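# Rotate tester gears until small gear turns once

## Task

Rotate the gears on the tester until the small gear seated in the tester has made at least one complete revolution. At the end the small gear must still be seated there and meshing with the big gear. For the entire job the two gears must never come out of mesh, and the upper centre must stay pressed down.

## Robot and tools

Robot: two arms, left_arm carrying a left hand and right_arm carrying a right hand (mirror images). Bases in the scene frame: left_arm at (-0.025, +0.281, +0.018) m, right_arm at (+0.003, -0.225, +0.051) m, both with quat_wxyz (+1.000, 0, 0, +0.011). The scene frame has its origin at table-top height between the nominal bases, +z up, +x out over the table, left_arm on the +y side; these names do not match image sides. A post stands behind the arms, and loose objects may get a brief nudge.

Frames: each arm reports its hand pose, velocities and Hand target in its own base frame. Offsets are taken along the current Hand target's own axes. The hand point sits 0.05 m in front of the palm and 0.15 m from the wrist face along the fingers: +z runs along straight fingers, +y out of the palm, +x across the palm away from the thumb on the right hand but toward the thumb on the left hand. Straight fingertips extend 0.06 to 0.07 m past the point, their centre lines 0.06 m behind it along -y. A wrist bracket on the little-finger side reaches 0.10 m across and can strike things.

Row layout (shared by execute_actions and move): one flat list of 28 numbers, each in [-1, 1], always covering both arms: left_arm dx, dy, dz, rx, ry, rz; left hand little, ring, middle, index, thumb_bend, thumb_turn; left force_limit, speed; then the same 14 for right_arm. The six pose numbers are an offset, not a pose: 1.0 equals 0.6 m or 180 degrees, and rx, ry, rz form a single rotation vector. Every row in an action is measured from the Hand target held when that action began, so sending the same offset again moves further. All-zero pose numbers ask nothing new of that arm. Hand motor numbers are absolute targets: +1 open/straight, -1 closed; thumb_turn -1 puts the thumb in front of the palm, +1 beside it. force_limit maps -1..+1 to about 0..10 N at the fingertip (0..15 N for the two thumb motors); speed rises from near zero at -1 to full at +0.48 and stays full above. There is no 'unchanged' value: repeat the last executed eight hand numbers, or, if none yet, the hand_measured six plus hand_force_limit and hand_speed.

Tools:
- execute_actions(actions, cameras): actions is a list of actions; each action is up to 15 rows, one per 1/30 s step, the last row held if fewer. cameras lists names, ["all"], or []; images come only when asked or when actions is empty.
- move(target, speed, blend, blocking, cameras): target is one 28-number row or up to 15 rows; every row's offsets count from the same starting Hand targets. Straight-line paths, no obstacle avoidance, capped at 10 s total. speed in m/s, 0.002 to 4.3, default 0.25 (turns twice that in rad/s), one value or one per target. blend in m rounds corners, 0 means stop at each. blocking=false returns after about 0.5 s while motion continues. It adds a 'move:' line such as done, off_target, moving, held or fault, plus limits=paced (pose clipped) or limits=held (steps withheld).
- wait(seconds 0 to 3600): runs the scene with no new command.
- stop(): brakes a running move.
- zoom_image(camera, region [x0, y0, x1, y1] in pixels, at most 504 by 504).
- show_instructions(): reference pages.
- finished_scene(scene=1): ends the scene, irreversible.
Cameras: cam_head_left 896x504, cam_head_right 896x504, cam_high 896x504, cam_left_wrist 672x504, cam_right_wrist 672x504.

Results: end_effector_position (m) and end_effector_quat_wxyz per arm, Hand target (next offsets start here), Joint positions, velocities (may read 'within noise'), torques (numbers 3 and 4 wrap at ±28 N m), hand_measured, hand_stopped_by (moving, target, force, stalled, fault), hand_load_n (positive means pushed open), hand_force_limit, hand_speed, and MOTOR HOT or FAULT lines. Action calls also list some mid-step positions.

Behaviour: arms track loosely; sag of 1 to 3 cm (sometimes 5) below the command is normal, not contact. Orientation commands are clipped to within 40 degrees of the measured one each step. If the hand rests short, send the remaining gap as an offset. A blocked arm keeps pressing; to relieve it, command back past the hand point. Joint ranges (rad): waist -2.880 to 2.880, shoulder 0.000 to 3.142, elbow 0.000 to 3.019, wrist pitch -1.693 to 1.571, wrist yaw -1.571 to 1.571, wrist roll -2.094 to 2.094.

Gripping: thumb in front, the hand wraps objects about 0.035 to 0.065 m thick, handles down to 0.025 m; thumb tip and index pad pinch light items up to about 0.08 m. For a soft grip close at speed -0.94 or lower. To squeeze harder raise force_limit and send a more-closed target; to loosen send a more-open one.

Avoid: fast contact, hard pushes, striking fixed or heavy items, arms or hands touching each other, dropping anything even a few millimetres, releasing moving parts, and anything leaving the table. Holding loads or straining against unreachable poses heats motors; at 100 °C the arm goes limp for 30 to 60 s.

Each tool is called after "Emit:" in YAML: its name, and indented under it one key for each argument.

Reference images:

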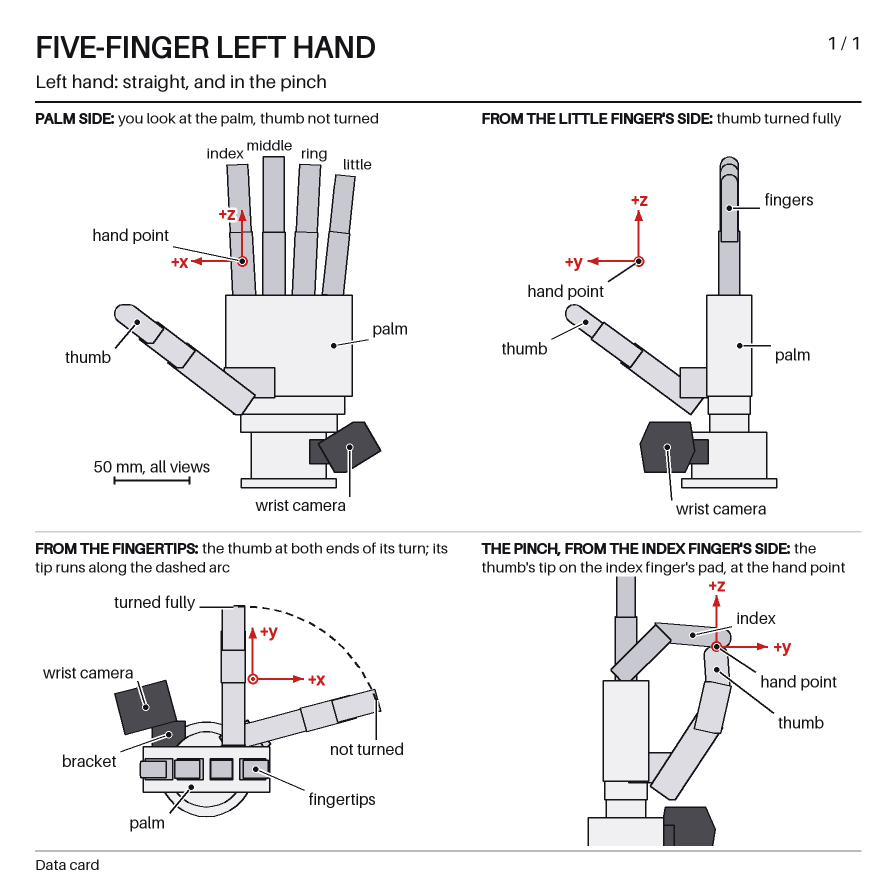

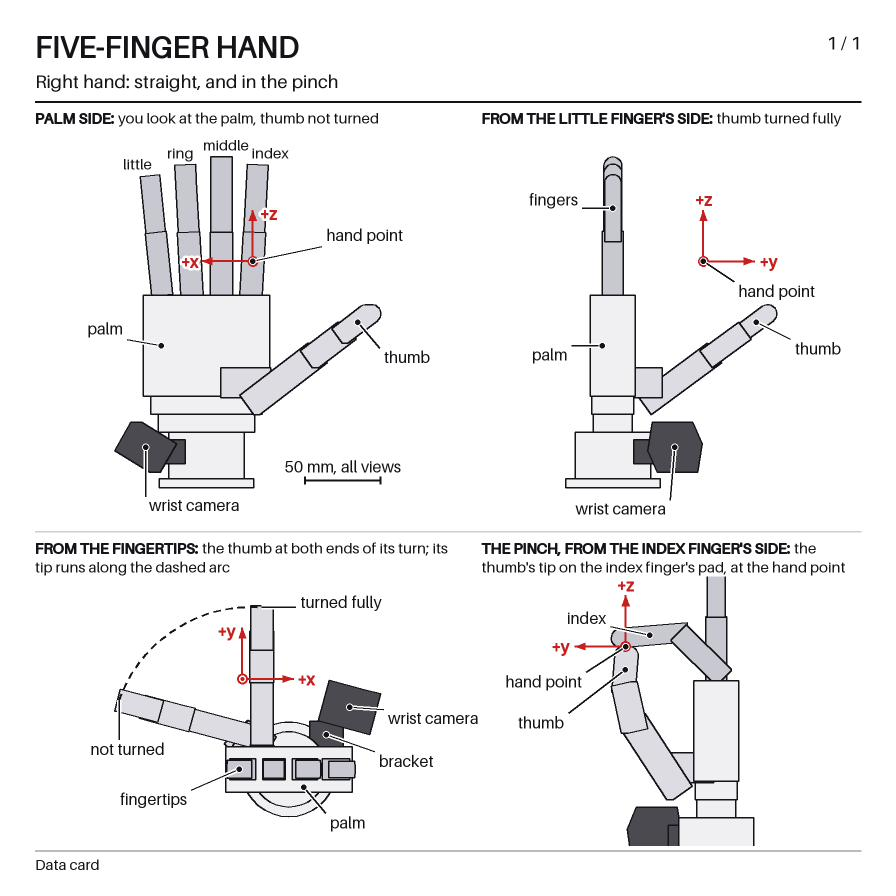

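## Session

Emit:
execute_actions:
  actions: []

Scene clock: 0.00 s.
left_arm: end_effector_position=(+0.6694, +0.1470, +0.0933) hand_measured=(+1.000, +1.000, +1.000, +1.000, +1.000, +1.000) hand_load_n=(+0.0, +0.0, +0.0, +0.0, +0.0, +0.0) hand_stopped_by=(target, target, target, target, target, target) hand_force_limit=0.00 hand_speed=-0.80 end_effector_quat_wxyz=(-0.011, -0.143, +0.990, +0.016) | right_arm: end_effector_position=(+0.6183, +0.3261, +0.2922) hand_measured=(+1.000, +1.000, +1.000, +1.000, +1.000, +1.000) hand_load_n=(+0.0, +0.0, +0.0, +0.0, +0.0, +0.0) hand_stopped_by=(target, target, target, target, target, target) hand_force_limit=0.00 hand_speed=-0.80 end_effector_quat_wxyz=(+0.455, -0.024, +0.886, +0.084)
Joint positions: left_arm=[0.128 2.403 2.464 -1.655 -0.031 1.411] | right_arm=[0.48 1.544 1.287 -0.368 0.221 1.884]
Joint velocities: within noise
Joint torques (N m): no reading
Motor temperatures (°C): left_arm=[29 32 29 30 30 31] | right_arm=[33 30 30 31 28 33]
Heat: left arm: hottest shoulder 32 °C; right arm: hottest waist 33 °C.
Hand target: left_arm +0.6745, +0.1477, +0.1013; +0.000, -0.143, +0.990, +0.015 | right_arm +0.6234, +0.3287, +0.3090; +0.467, -0.022, +0.879, +0.090

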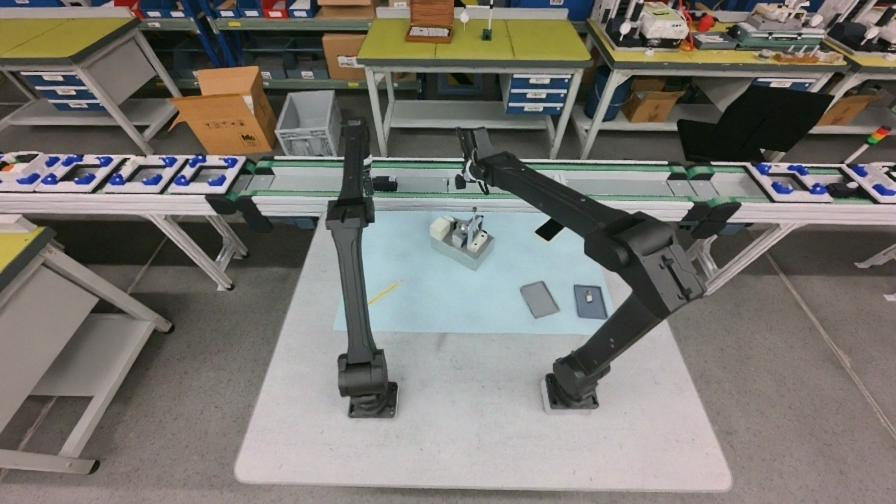

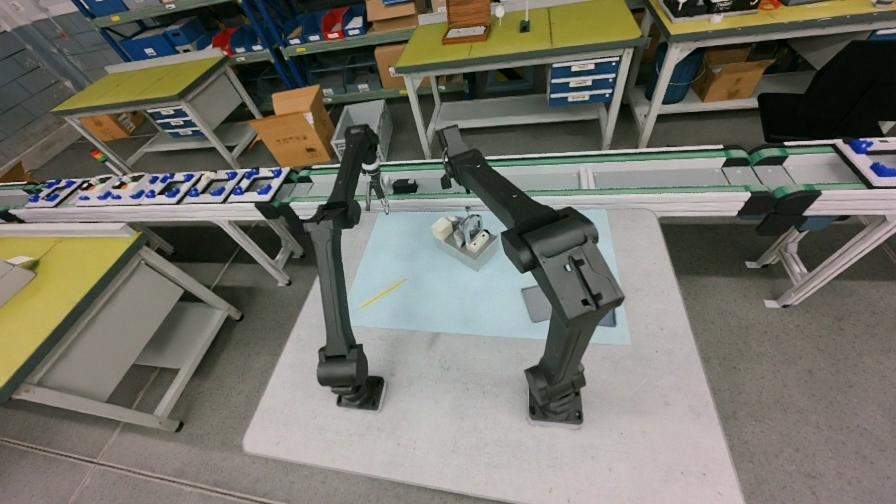

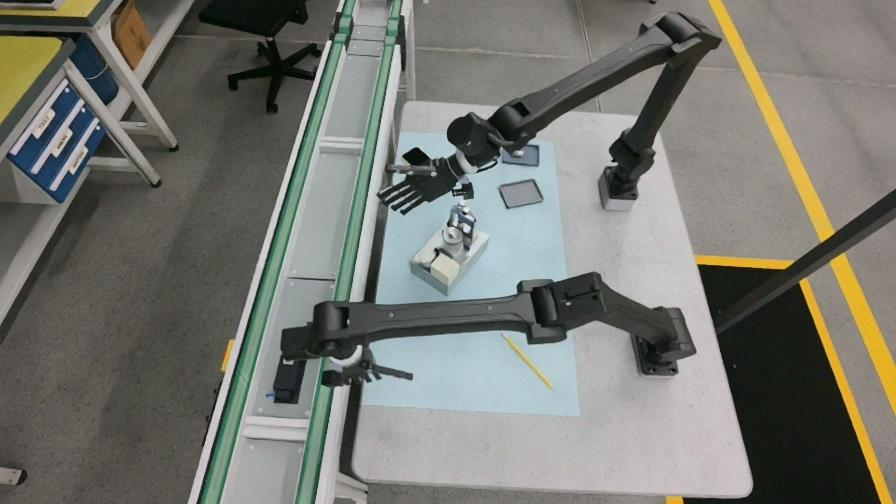

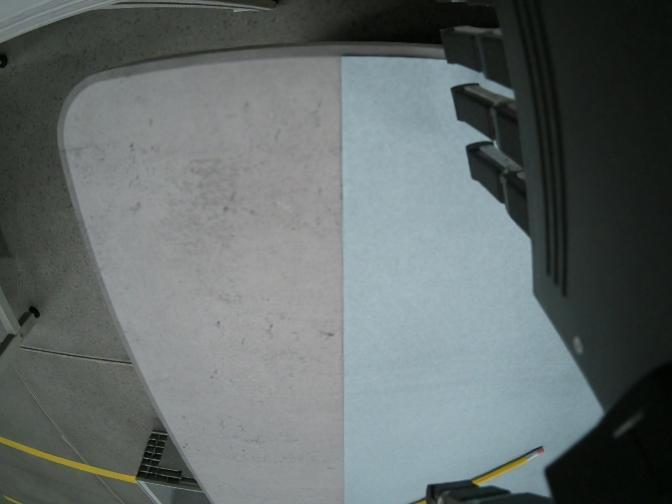

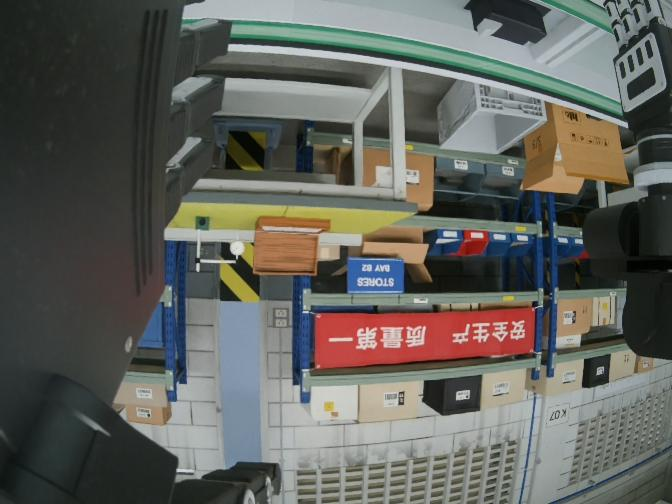

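Emit:
zoom_image:
  camera: "cam_high"
  region: [380, 170, 540, 320]

Emit:
zoom_image:
  camera: "cam_head_left"
  region: [410, 190, 520, 290]

Emit:
zoom_image:
  camera: "cam_head_right"
  region: [410, 190, 520, 290]

Scaled by 3.150.

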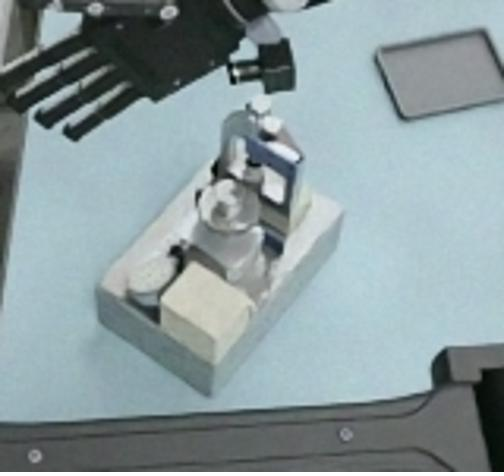

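Scaled by 4.582.

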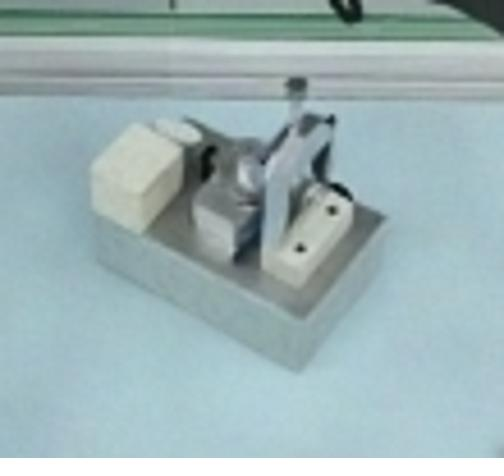

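Scaled by 4.582.

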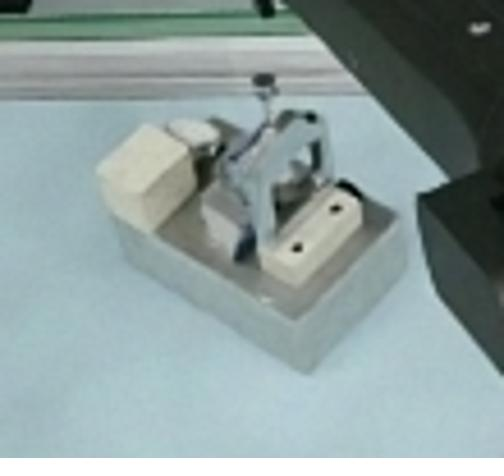

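Emit:
move:
  target: [0,0,0,0,0,0,1,1,1,1,1,1,0,-0.8,0.0173,-0.353,-0.088,0.060,0.310,0.0146,1,1,1,1,1,1,0,-0.8]
  cameras: ["cam_right_wrist","cam_head_left","cam_high"]

Scene clock: 7.27 s.
left_arm: end_effector_position=(+0.6694, +0.1470, +0.0933) hand_measured=(+1.000, +1.000, +1.000, +1.000, +1.000, +1.000) hand_load_n=(+0.0, +0.0, +0.0, +0.0, +0.0, +0.0) hand_stopped_by=(target, target, target, target, target, target) hand_force_limit=0.00 hand_speed=-0.80 end_effector_quat_wxyz=(-0.011, -0.143, +0.990, +0.016) | right_arm: end_effector_position=(+0.5917, +0.1089, +0.2878) hand_measured=(+1.000, +1.000, +1.000, +1.000, +1.000, +1.000) hand_load_n=(+0.0, +0.0, +0.0, +0.0, +0.0, +0.0) hand_stopped_by=(target, target, target, target, target, target) hand_force_limit=0.00 hand_speed=-0.80 end_effector_quat_wxyz=(+0.032, +0.012, +0.999, +0.007)
Joint positions: left_arm=[0.128 2.403 2.464 -1.655 -0.031 1.411] | right_arm=[0.086 1.784 1.958 -1.681 -0.008 1.681]
Joint torques (N m): left_arm=[-0.09 -21.01 9.91 0.55 -0.08 -0.03] | right_arm=[0.32 -12.98 14.06 0.27 -0.09 -0.09]
Heat: left arm: hottest shoulder 32 °C; right arm: hottest waist 33 °C.
Hand target: left_arm +0.6745, +0.1477, +0.1013; +0.000, -0.143, +0.990, +0.015 | right_arm +0.6003, +0.1116, +0.3001; +0.000, +0.001, +1.000, +0.000
Off the commanded pose: left_arm 0.009 m, 1 deg | right_arm 0.015 m, 4 deg.
joint sent to its limit (right arm) — joint 4 (wrist pitch), lower limit. The joint targets are off in orientation, not in position.
move: off_target (right_arm)
Images, in order (width x height): cam_head_left 896x504, cam_high 896x504, cam_right_wrist 672x504.

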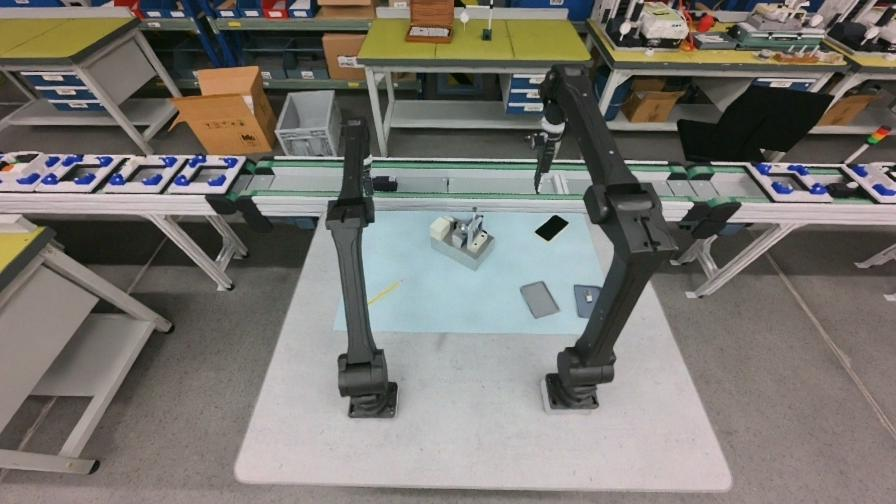

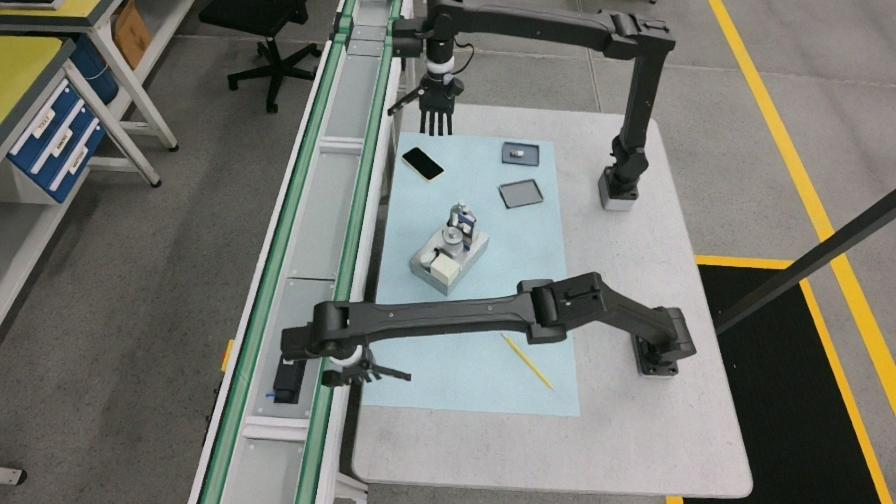

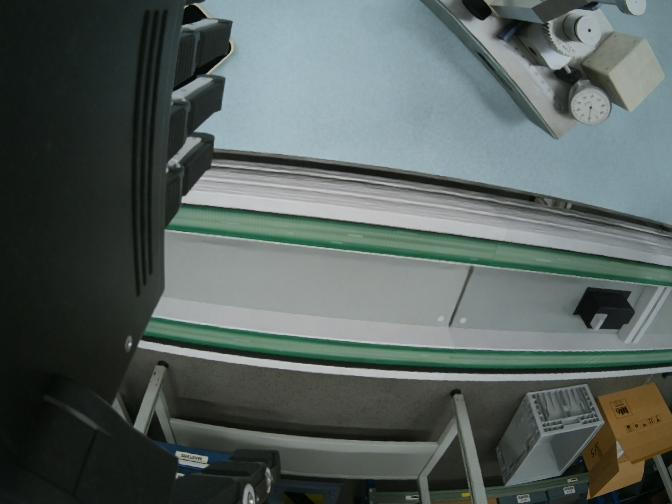

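Emit:
move:
  target: [0,0,0,0,0,0,1,1,1,1,1,1,0,-0.8,0.25,0.083,0,0,0,0,1,1,1,1,1,1,0,-0.8]
  cameras: ["cam_right_wrist"]

Emit:
zoom_image:
  camera: "cam_right_wrist"
  region: [300, 50, 672, 350]

Scene clock: 9.07 s.
left_arm: end_effector_position=(+0.6694, +0.1470, +0.0933) hand_measured=(+1.000, +1.000, +1.000, +1.000, +1.000, +1.000) hand_load_n=(+0.0, +0.0, +0.0, +0.0, +0.0, +0.0) hand_stopped_by=(target, target, target, target, target, target) hand_force_limit=0.00 hand_speed=-0.80 end_effector_quat_wxyz=(-0.011, -0.143, +0.990, +0.016) | right_arm: end_effector_position=(+0.4533, +0.1634, +0.3039) hand_measured=(+1.000, +1.000, +1.000, +1.000, +1.000, +1.000) hand_load_n=(+0.0, +0.0, +0.0, +0.0, +0.0, +0.0) hand_stopped_by=(target, target, target, target, target, target) hand_force_limit=0.00 hand_speed=-0.80 end_effector_quat_wxyz=(+0.016, -0.007, +1.000, +0.006)
Joint positions: left_arm=[0.128 2.403 2.464 -1.655 -0.031 1.411] | right_arm=[0.238 1.463 1.61 -1.684 -0.004 1.795]
Joint torques (N m): left_arm=[-0.32 -21.07 9.69 0.53 -0.1 -0.02] | right_arm=[-0.32 -9.35 8.96 0.43 0.05 0.19]
Heat: left arm: hottest shoulder 32 °C; right arm: hottest waist 33 °C.
Hand target: left_arm +0.6745, +0.1477, +0.1013; +0.000, -0.143, +0.990, +0.015 | right_arm +0.4503, +0.1616, +0.3002; +0.000, +0.000, +1.000, +0.000
Off the commanded pose: left_arm 0.009 m, 1 deg | right_arm 0.005 m, 2 deg.
joint sent to its limit (right arm) — joint 4 (wrist pitch), lower limit. The joint targets still meet the commanded pose.
move: done

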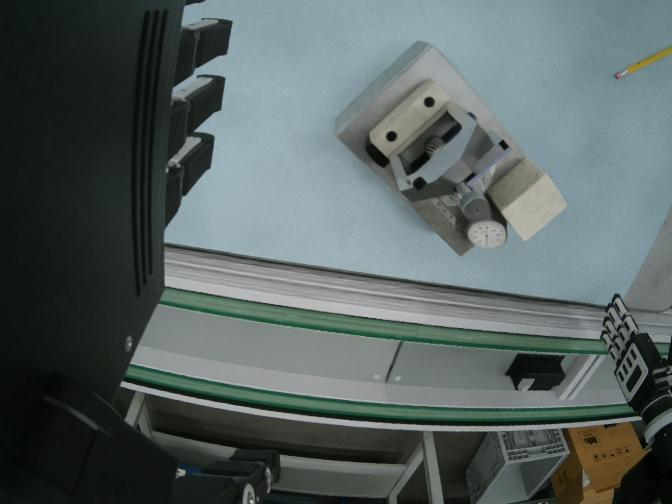

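Scaled by 1.355 from the camera's image (finer frame: 960x720).

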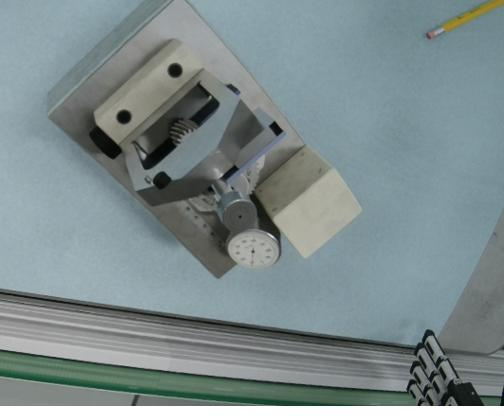

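Emit:
zoom_image:
  camera: "cam_right_wrist"
  region: [330, 30, 580, 270]

Scaled by 2.016 from the camera's image (finer frame: 960x720).

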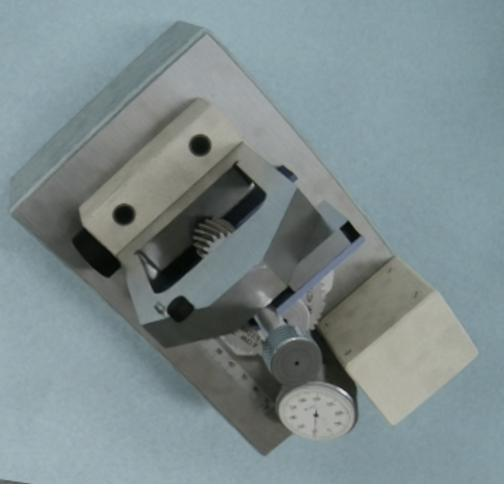

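Emit:
move:
  target: [0,0,0,0,0,0,1,1,1,1,1,1,0,-0.8,0.15,-0.07,0.267,0,0,0,1,1,1,1,1,1,0,-0.8]
  cameras: ["cam_right_wrist"]

Emit:
zoom_image:
  camera: "cam_right_wrist"
  region: [330, 0, 672, 250]

Scene clock: 13.27 s.
left_arm: end_effector_position=(+0.6694, +0.1470, +0.0933) hand_measured=(+1.000, +1.000, +1.000, +1.000, +1.000, +1.000) hand_load_n=(+0.0, +0.0, +0.0, +0.0, +0.0, +0.0) hand_stopped_by=(target, target, target, target, target, target) hand_force_limit=0.00 hand_speed=-0.80 end_effector_quat_wxyz=(-0.011, -0.143, +0.990, +0.016) | right_arm: end_effector_position=(+0.3581, +0.1214, +0.1354) hand_measured=(+1.000, +1.000, +1.000, +1.000, +1.000, +1.000) hand_load_n=(+0.0, +0.0, +0.0, +0.0, +0.0, +0.0) hand_stopped_by=(target, target, target, target, target, target) hand_force_limit=0.00 hand_speed=-0.80 end_effector_quat_wxyz=(-0.012, +0.004, +1.000, -0.003)
Joint positions: left_arm=[0.128 2.403 2.464 -1.655 -0.031 1.411] | right_arm=[0.188 1.265 0.98 -1.31 0 1.767]
Joint torques (N m): left_arm=[0.03 -21.25 9.69 0.49 -0.09 -0.02] | right_arm=[-0.79 -7.24 8.98 1.17 -0.02 -0.12]
Heat: left arm: hottest shoulder 33 °C; right arm: hottest waist 33 °C.
Hand target: left_arm +0.6745, +0.1477, +0.1013; +0.000, -0.143, +0.990, +0.015 | right_arm +0.3601, +0.1196, +0.1398; +0.000, +0.001, +1.000, +0.000
Off the commanded pose: left_arm 0.009 m, 1 deg | right_arm 0.005 m, 1 deg.
move: done

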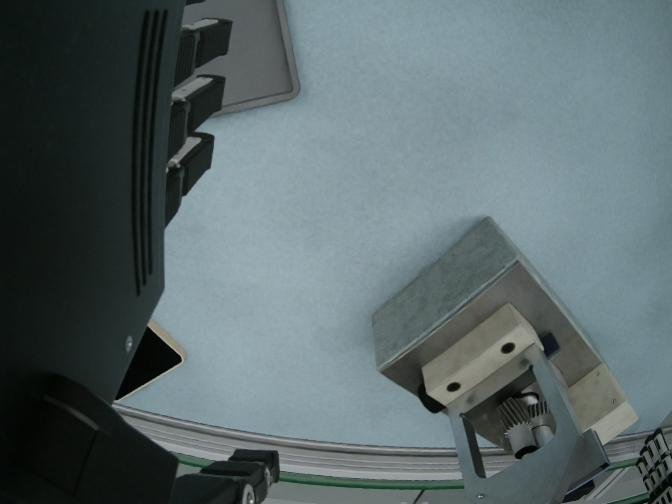

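Scaled by 1.474 from the camera's image (finer frame: 960x720).

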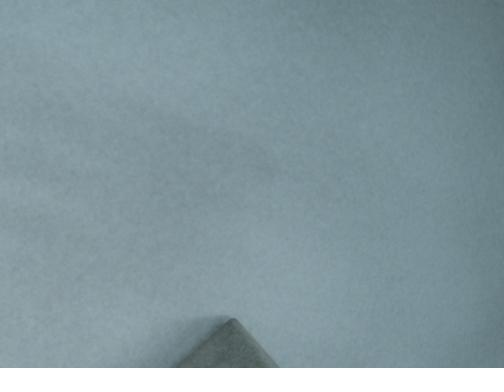

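Emit:
zoom_image:
  camera: "cam_right_wrist"
  region: [420, 270, 660, 504]

Scaled by 2.100 from the camera's image (finer frame: 960x720).

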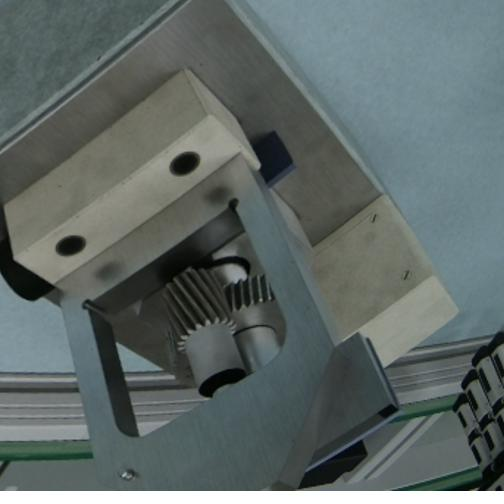

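Emit:
move:
  target: [0.2467,-0.518,-0.185,0.007,0.007,-0.409,1,1,1,1,1,1,0,-0.8,0,0,0,0,0,0,1,1,1,1,1,1,0,-0.8]
  cameras: ["cam_left_wrist","cam_right_wrist"]

Scene clock: 18.80 s.
left_arm: end_effector_position=(+0.6244, -0.1944, +0.1936) hand_measured=(+1.000, +1.000, +1.000, +1.000, +1.000, +1.000) hand_load_n=(+0.0, -0.5, +0.0, +0.0, +0.0, +0.0) hand_stopped_by=(target, target, target, target, target, target) hand_force_limit=0.00 hand_speed=-0.80 end_effector_quat_wxyz=(-0.022, +0.705, -0.708, +0.036) | right_arm: end_effector_position=(+0.3581, +0.1214, +0.1354) hand_measured=(+1.000, +1.000, +1.000, +1.000, +1.000, +1.000) hand_load_n=(+0.0, +0.0, +0.0, +0.0, +0.0, +0.0) hand_stopped_by=(target, target, target, target, target, target) hand_force_limit=0.00 hand_speed=-0.80 end_effector_quat_wxyz=(-0.012, +0.004, +1.000, -0.003)
Joint positions: left_arm=[-0.234 2.228 2.43 -1.688 0 -0.229] | right_arm=[0.188 1.265 0.98 -1.31 0 1.766]
Joint torques (N m): left_arm=[-0.32 -20.72 7.88 0.29 0.14 -0.17] | right_arm=[-0.97 -7.06 8.92 1.21 -0.03 -0.11]
Heat: left arm: hottest shoulder 34 °C; right arm: hottest waist 33 °C.
Hand target: left_arm +0.6212, -0.1956, +0.2019; -0.001, +0.708, -0.706, -0.001 | right_arm +0.3601, +0.1196, +0.1399; +0.000, +0.000, +1.000, +0.000
Off the commanded pose: left_arm 0.009 m, 5 deg | right_arm 0.005 m, 1 deg.
joint sent to its limit (left arm) — joint 4 (wrist pitch), lower limit. The joint targets are off in orientation, not in position.
move: off_target (left_arm)

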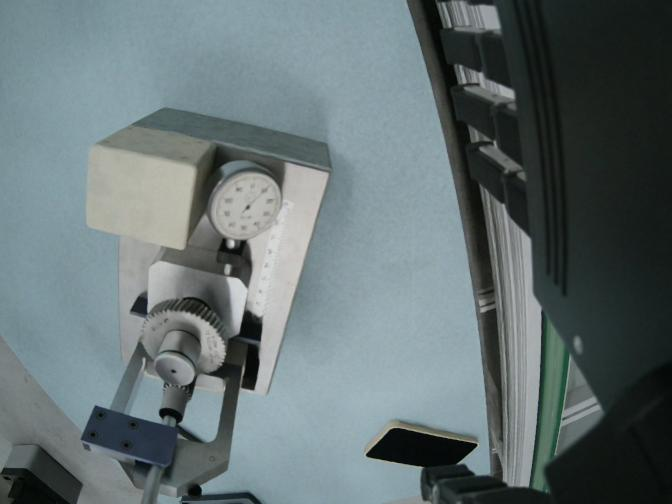

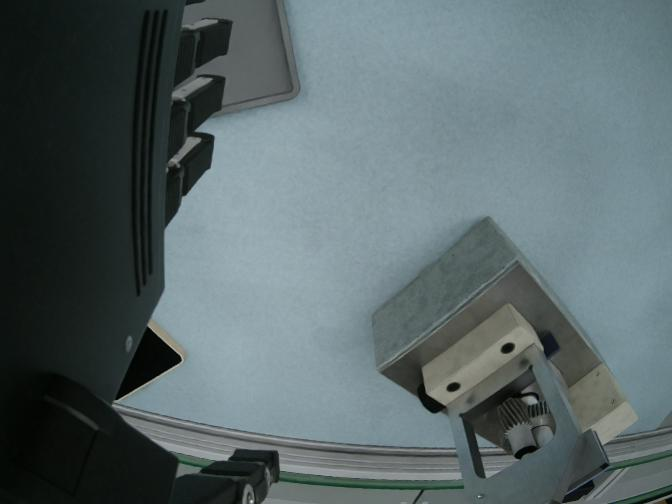

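Emit:
zoom_image:
  camera: "cam_left_wrist"
  region: [60, 240, 300, 504]

Emit:
zoom_image:
  camera: "cam_left_wrist"
  region: [80, 90, 340, 350]

Scaled by 1.909 from the camera's image (finer frame: 960x720).

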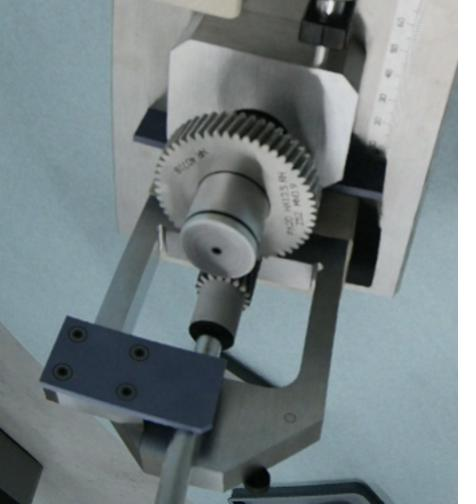

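Scaled by 1.938 from the camera's image (finer frame: 960x720).

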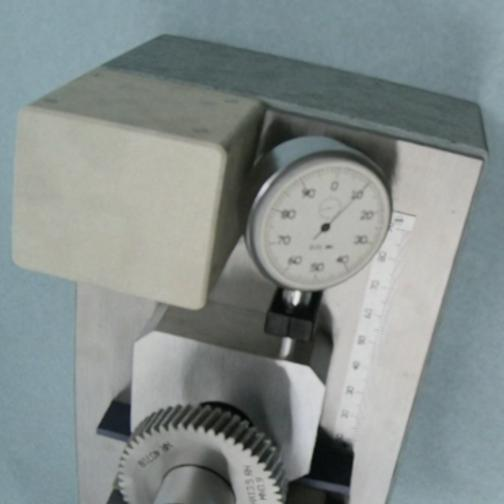

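Emit:
execute_actions:
  actions: []

Emit:
zoom_image:
  camera: "cam_head_left"
  region: [420, 190, 510, 280]

Emit:
zoom_image:
  camera: "cam_head_right"
  region: [420, 190, 510, 280]

Emit:
zoom_image:
  camera: "cam_high"
  region: [390, 190, 500, 300]

Scene clock: 24.20 s.
left_arm: end_effector_position=(+0.6244, -0.1945, +0.1936) hand_measured=(+1.000, +1.000, +1.000, +1.000, +1.000, +1.000) hand_load_n=(+0.0, +0.0, +0.0, +0.0, +0.0, +0.0) hand_stopped_by=(target, target, target, target, target, target) hand_force_limit=0.00 hand_speed=-0.80 end_effector_quat_wxyz=(-0.022, +0.705, -0.708, +0.036) | right_arm: end_effector_position=(+0.3581, +0.1214, +0.1354) hand_measured=(+1.000, +1.000, +1.000, +1.000, +1.000, +1.000) hand_load_n=(+0.0, +0.0, +0.0, +0.0, +0.0, +0.0) hand_stopped_by=(target, target, target, target, target, target) hand_force_limit=0.00 hand_speed=-0.80 end_effector_quat_wxyz=(-0.012, +0.004, +1.000, -0.003)
Joint positions: left_arm=[-0.234 2.228 2.43 -1.688 0 -0.23] | right_arm=[0.188 1.265 0.98 -1.31 0 1.766]
Joint velocities: within noise
Joint torques (N m): left_arm=[-0.26 -20.72 7.84 0.23 0.11 -0.17] | right_arm=[-0.97 -7.18 8.96 1.16 -0.01 -0.11]
Motor temperatures (°C): left_arm=[29 35 31 29 30 31] | right_arm=[33 32 34 31 28 32]
Heat: left arm: hottest shoulder 35 °C; right arm: hottest elbow 34 °C.
Hand target: left_arm +0.6212, -0.1956, +0.2019; -0.001, +0.708, -0.706, -0.001 | right_arm +0.3601, +0.1196, +0.1399; +0.000, +0.000, +1.000, +0.000
Off the commanded pose: left_arm 0.009 m, 5 deg | right_arm 0.005 m, 1 deg.

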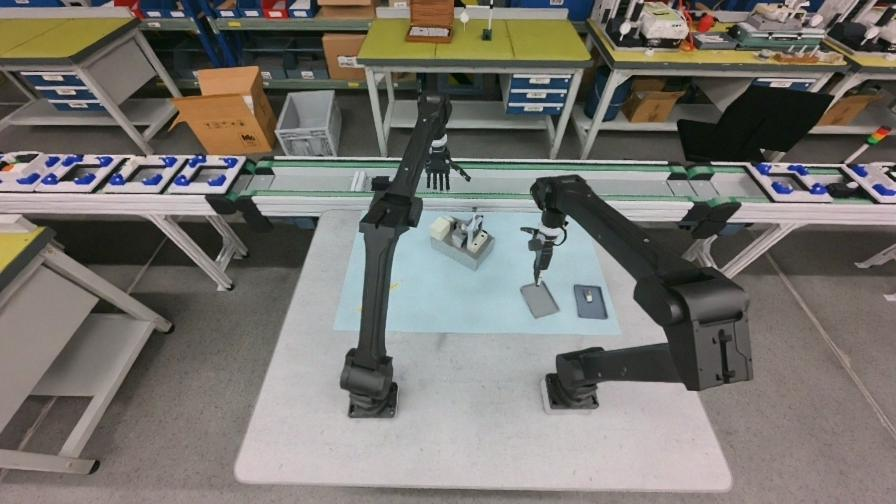

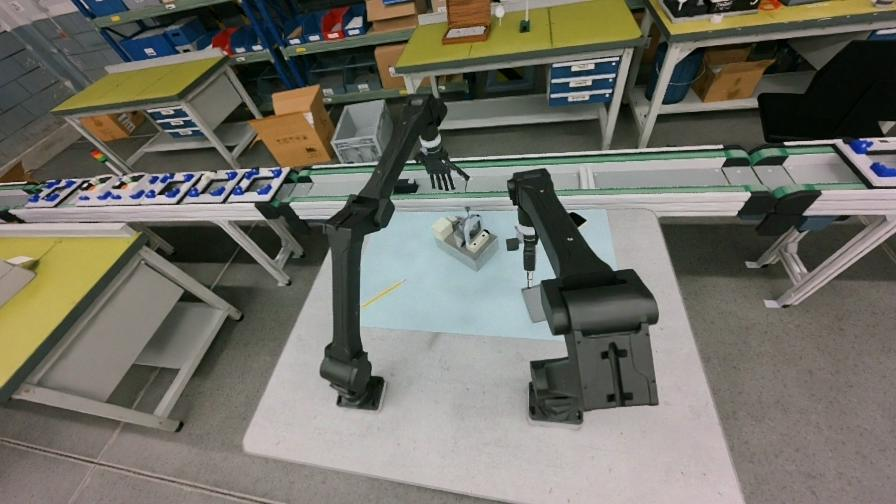

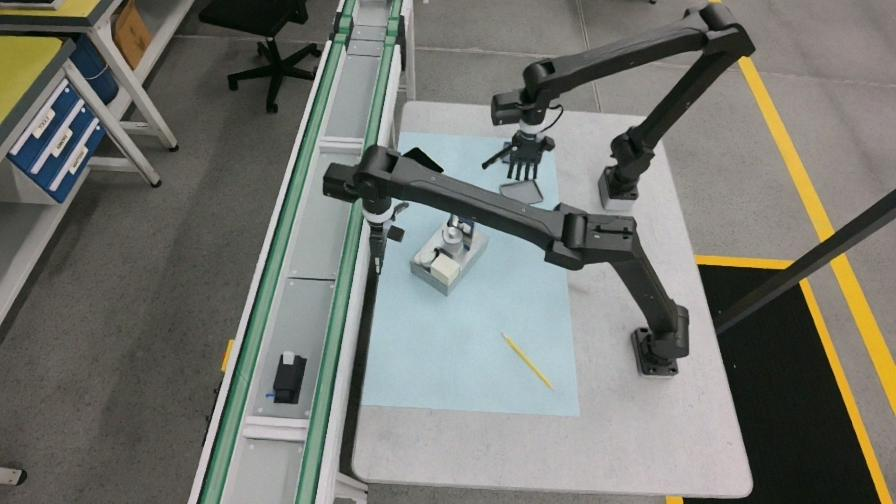

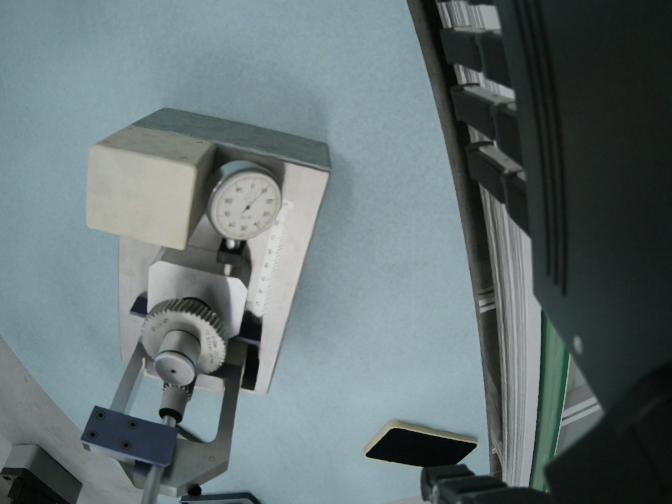

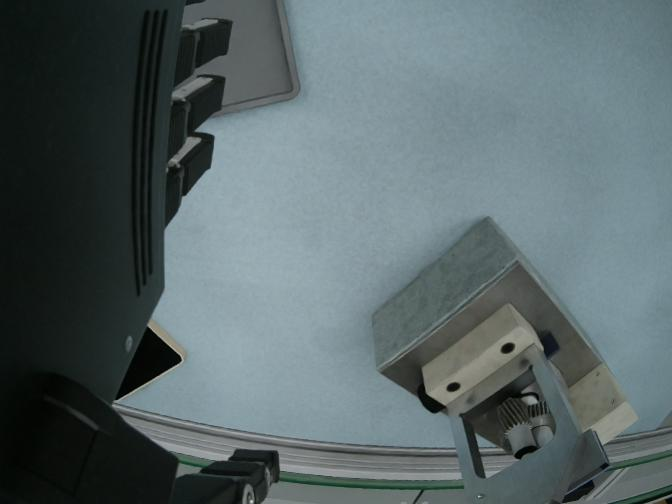

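Scaled by 5.600.

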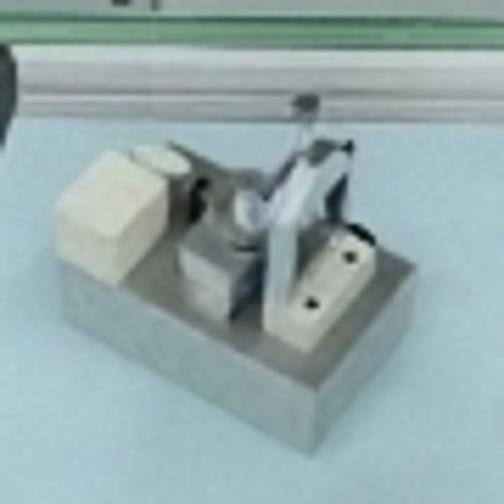

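Scaled by 5.600.

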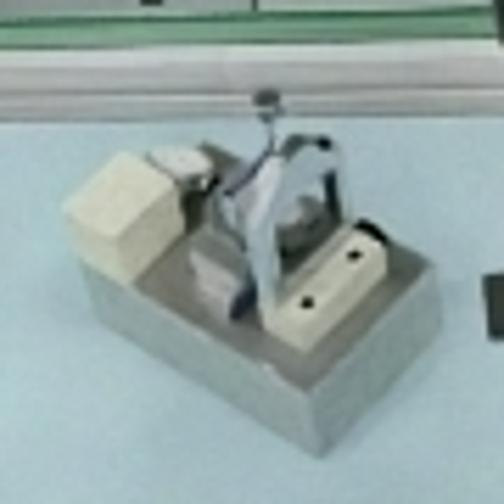

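Scaled by 4.582.

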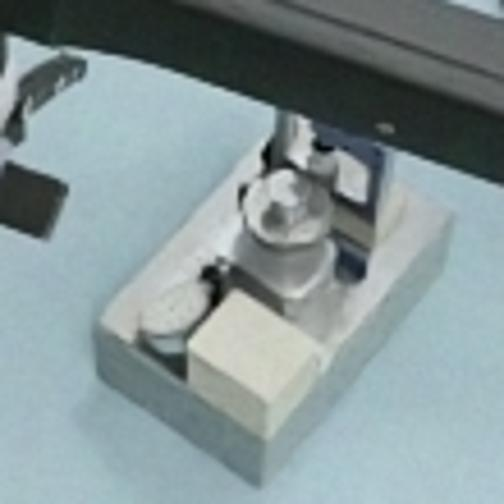

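Emit:
zoom_image:
  camera: "cam_right_wrist"
  region: [480, 380, 600, 480]

Emit:
zoom_image:
  camera: "cam_left_wrist"
  region: [120, 280, 250, 410]

Scaled by 4.200 from the camera's image (finer frame: 960x720).

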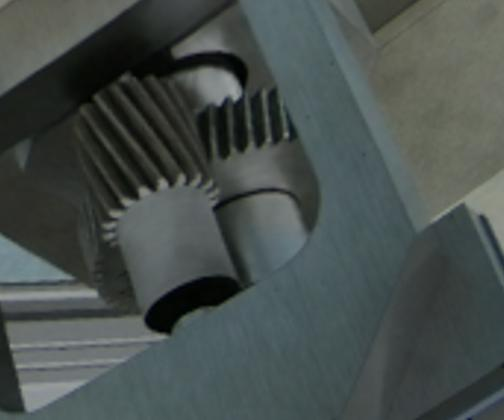

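Scaled by 3.877 from the camera's image (finer frame: 960x720).

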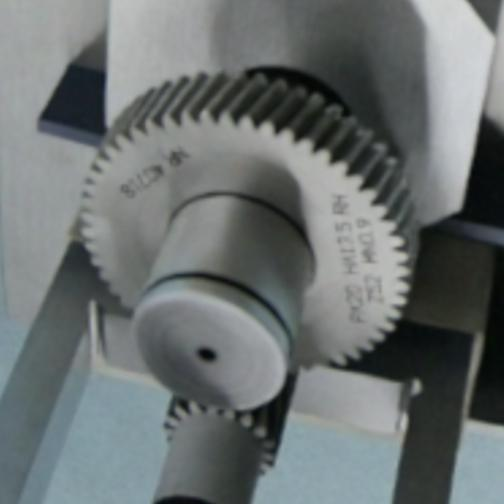

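Emit:
move:
  target:
    - [0,0,-0.167,0,0,0,1,1,1,1,1,-1,0,0,0,0,0,0,0,0,1,1,1,1,1,1,0,-0.8]
    - [-0.408,0.283,-0.217,0,0,0.5,1,1,1,1,1,-1,0,0,0,0,0,0,0,0,1,1,1,1,1,1,0,-0.8]
  blend: 0.03
  cameras: ["cam_head_left"]

Scene clock: 40.03 s.
left_arm: end_effector_position=(+0.4542, +0.0444, +0.3304) hand_measured=(+1.000, +1.000, +1.000, +1.000, +1.000, -1.000) hand_load_n=(+0.0, +0.0, +0.0, +0.0, +0.0, +0.0) hand_stopped_by=(target, target, target, target, target, target) hand_force_limit=0.00 hand_speed=0.00 end_effector_quat_wxyz=(+0.060, -0.004, +0.998, +0.004) | right_arm: end_effector_position=(+0.3581, +0.1214, +0.1354) hand_measured=(+1.000, +1.000, +1.000, +1.000, +1.000, +1.000) hand_load_n=(+0.0, +0.0, +0.0, +0.0, +0.0, +0.0) hand_stopped_by=(target, target, target, target, target, target) hand_force_limit=0.00 hand_speed=-0.80 end_effector_quat_wxyz=(-0.012, +0.004, +1.000, -0.003)
Joint positions: left_arm=[-0.036 1.551 1.788 -1.688 -0.013 1.527] | right_arm=[0.188 1.265 0.98 -1.31 0 1.766]
Joint torques (N m): left_arm=[0.03 -11.28 8.05 0.4 -0.24 0.12] | right_arm=[-0.91 -7.18 8.94 1.17 0 -0.1]
Heat: left arm: hottest shoulder 37 °C; right arm: hottest elbow 35 °C.
Hand target: left_arm +0.4508, +0.0486, +0.3326; +0.000, -0.001, +1.000, +0.001 | right_arm +0.3601, +0.1196, +0.1399; +0.000, +0.000, +1.000, +0.000
Off the commanded pose: left_arm 0.006 m, 7 deg | right_arm 0.005 m, 1 deg.
joint sent to its limit (left arm) — joint 4 (wrist pitch), lower limit. The joint targets are off in orientation, not in position.
move: off_target (left_arm)

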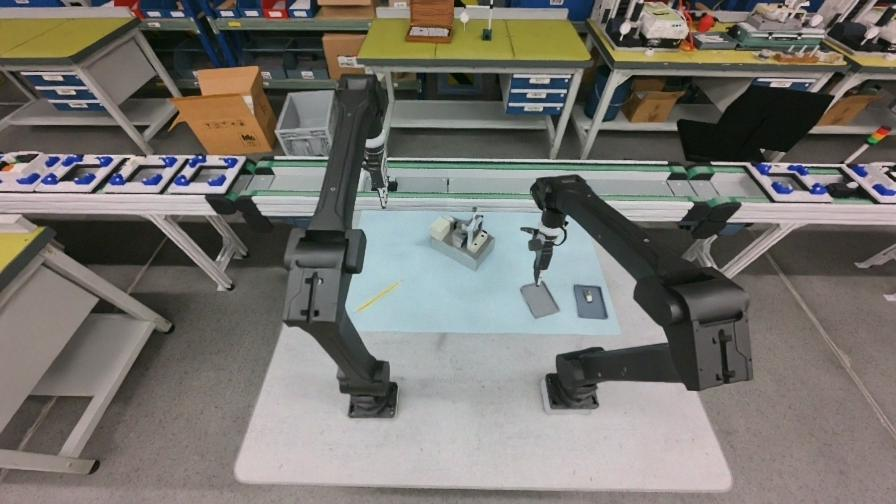

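Emit:
move:
  target:
    - [0,0,0,0.1232,-0.489,0.1232,1,1,1,1,1,-1,0,0,0,-0.083,-0.267,0,0,0,1,1,1,1,1,1,0,-0.8]
    - [0,0,0,0.1232,-0.489,0.1232,1,1,1,1,1,-1,0,0,-0.349,-0.045,-0.182,0,0,-0.5,1,1,1,1,1,1,0,-0.8]
    - [0,0,0,0.1232,-0.489,0.1232,1,1,1,1,1,-1,0,0,-0.352,0.105,-0.082,0,0,-0.5,1,1,1,1,1,1,0,-0.8]
  blend: 0.03
  cameras: ["cam_head_left","cam_left_wrist","cam_right_wrist","cam_high"]

Scene clock: 48.70 s.
left_arm: end_effector_position=(+0.4503, +0.0447, +0.3353) hand_measured=(+1.000, +1.000, +1.000, +1.000, +1.000, -1.000) hand_load_n=(+0.0, +0.0, +0.0, +0.0, +0.0, +0.0) hand_stopped_by=(target, target, target, target, target, target) hand_force_limit=0.00 hand_speed=0.00 end_effector_quat_wxyz=(+0.685, +0.179, +0.686, -0.169) | right_arm: end_effector_position=(+0.5567, +0.1802, +0.1831) hand_measured=(+1.000, +1.000, +1.000, +1.000, +1.000, +1.000) hand_load_n=(+0.0, +0.0, +0.0, +0.0, +0.0, +0.0) hand_stopped_by=(target, target, target, target, target, target) hand_force_limit=0.00 hand_speed=-0.80 end_effector_quat_wxyz=(+0.016, +0.713, -0.701, -0.011)
Joint positions: left_arm=[0.325 0.839 0.599 0.235 0.823 1.588] | right_arm=[0.239 2.076 2.129 -1.663 -0.002 0.223]
Joint torques (N m): left_arm=[0.62 -1.61 9.03 2.43 0.12 -0.14] | right_arm=[-0.5 -16.26 13.24 0.98 0.05 0.21]
Heat: left arm: hottest shoulder 36 °C; right arm: hottest elbow 37 °C.
Hand target: left_arm +0.4509, +0.0487, +0.3327; +0.686, +0.172, +0.686, -0.171 | right_arm +0.5715, +0.1825, +0.1891; +0.000, +0.707, -0.707, +0.000
Off the commanded pose: left_arm 0.005 m, 1 deg | right_arm 0.016 m, 2 deg.
move: off_target (right_arm)
Images, in order (width x height): cam_head_left 896x504, cam_high 896x504, cam_left_wrist 672x504, cam_right_wrist 672x504.

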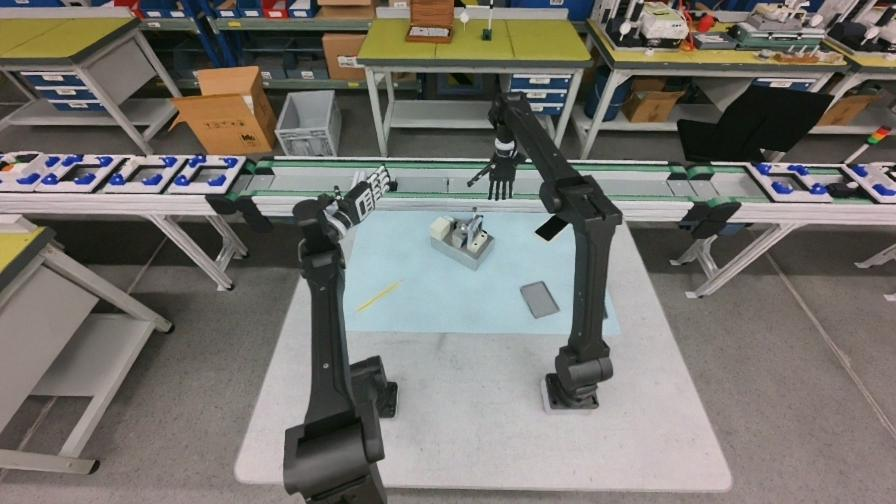

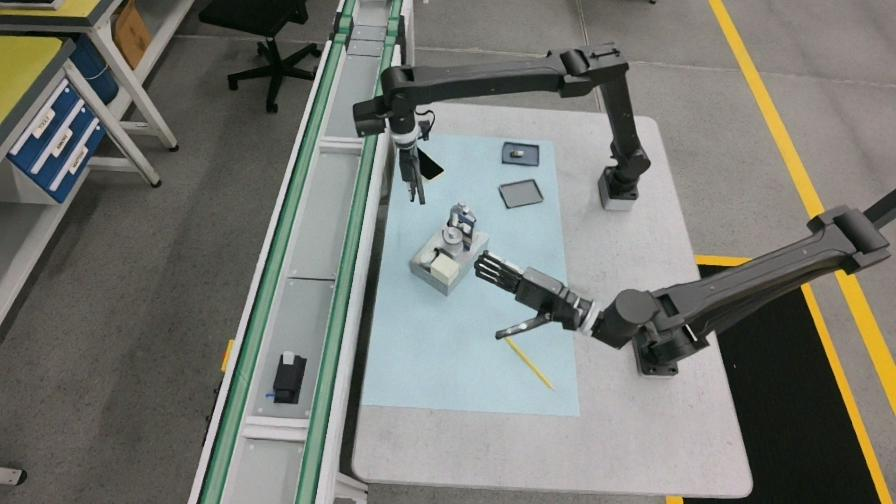

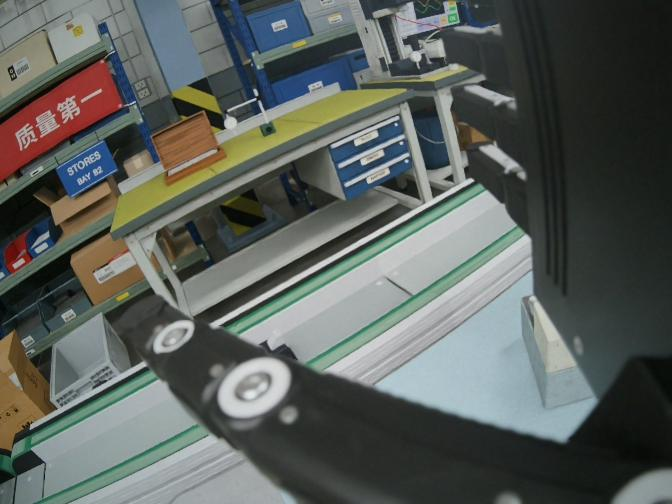

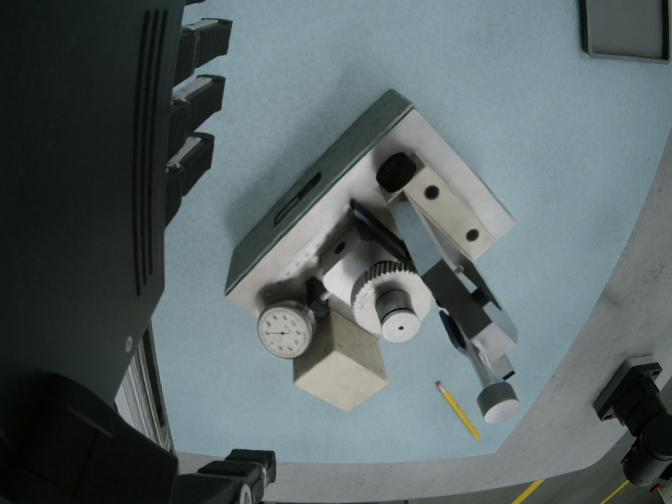

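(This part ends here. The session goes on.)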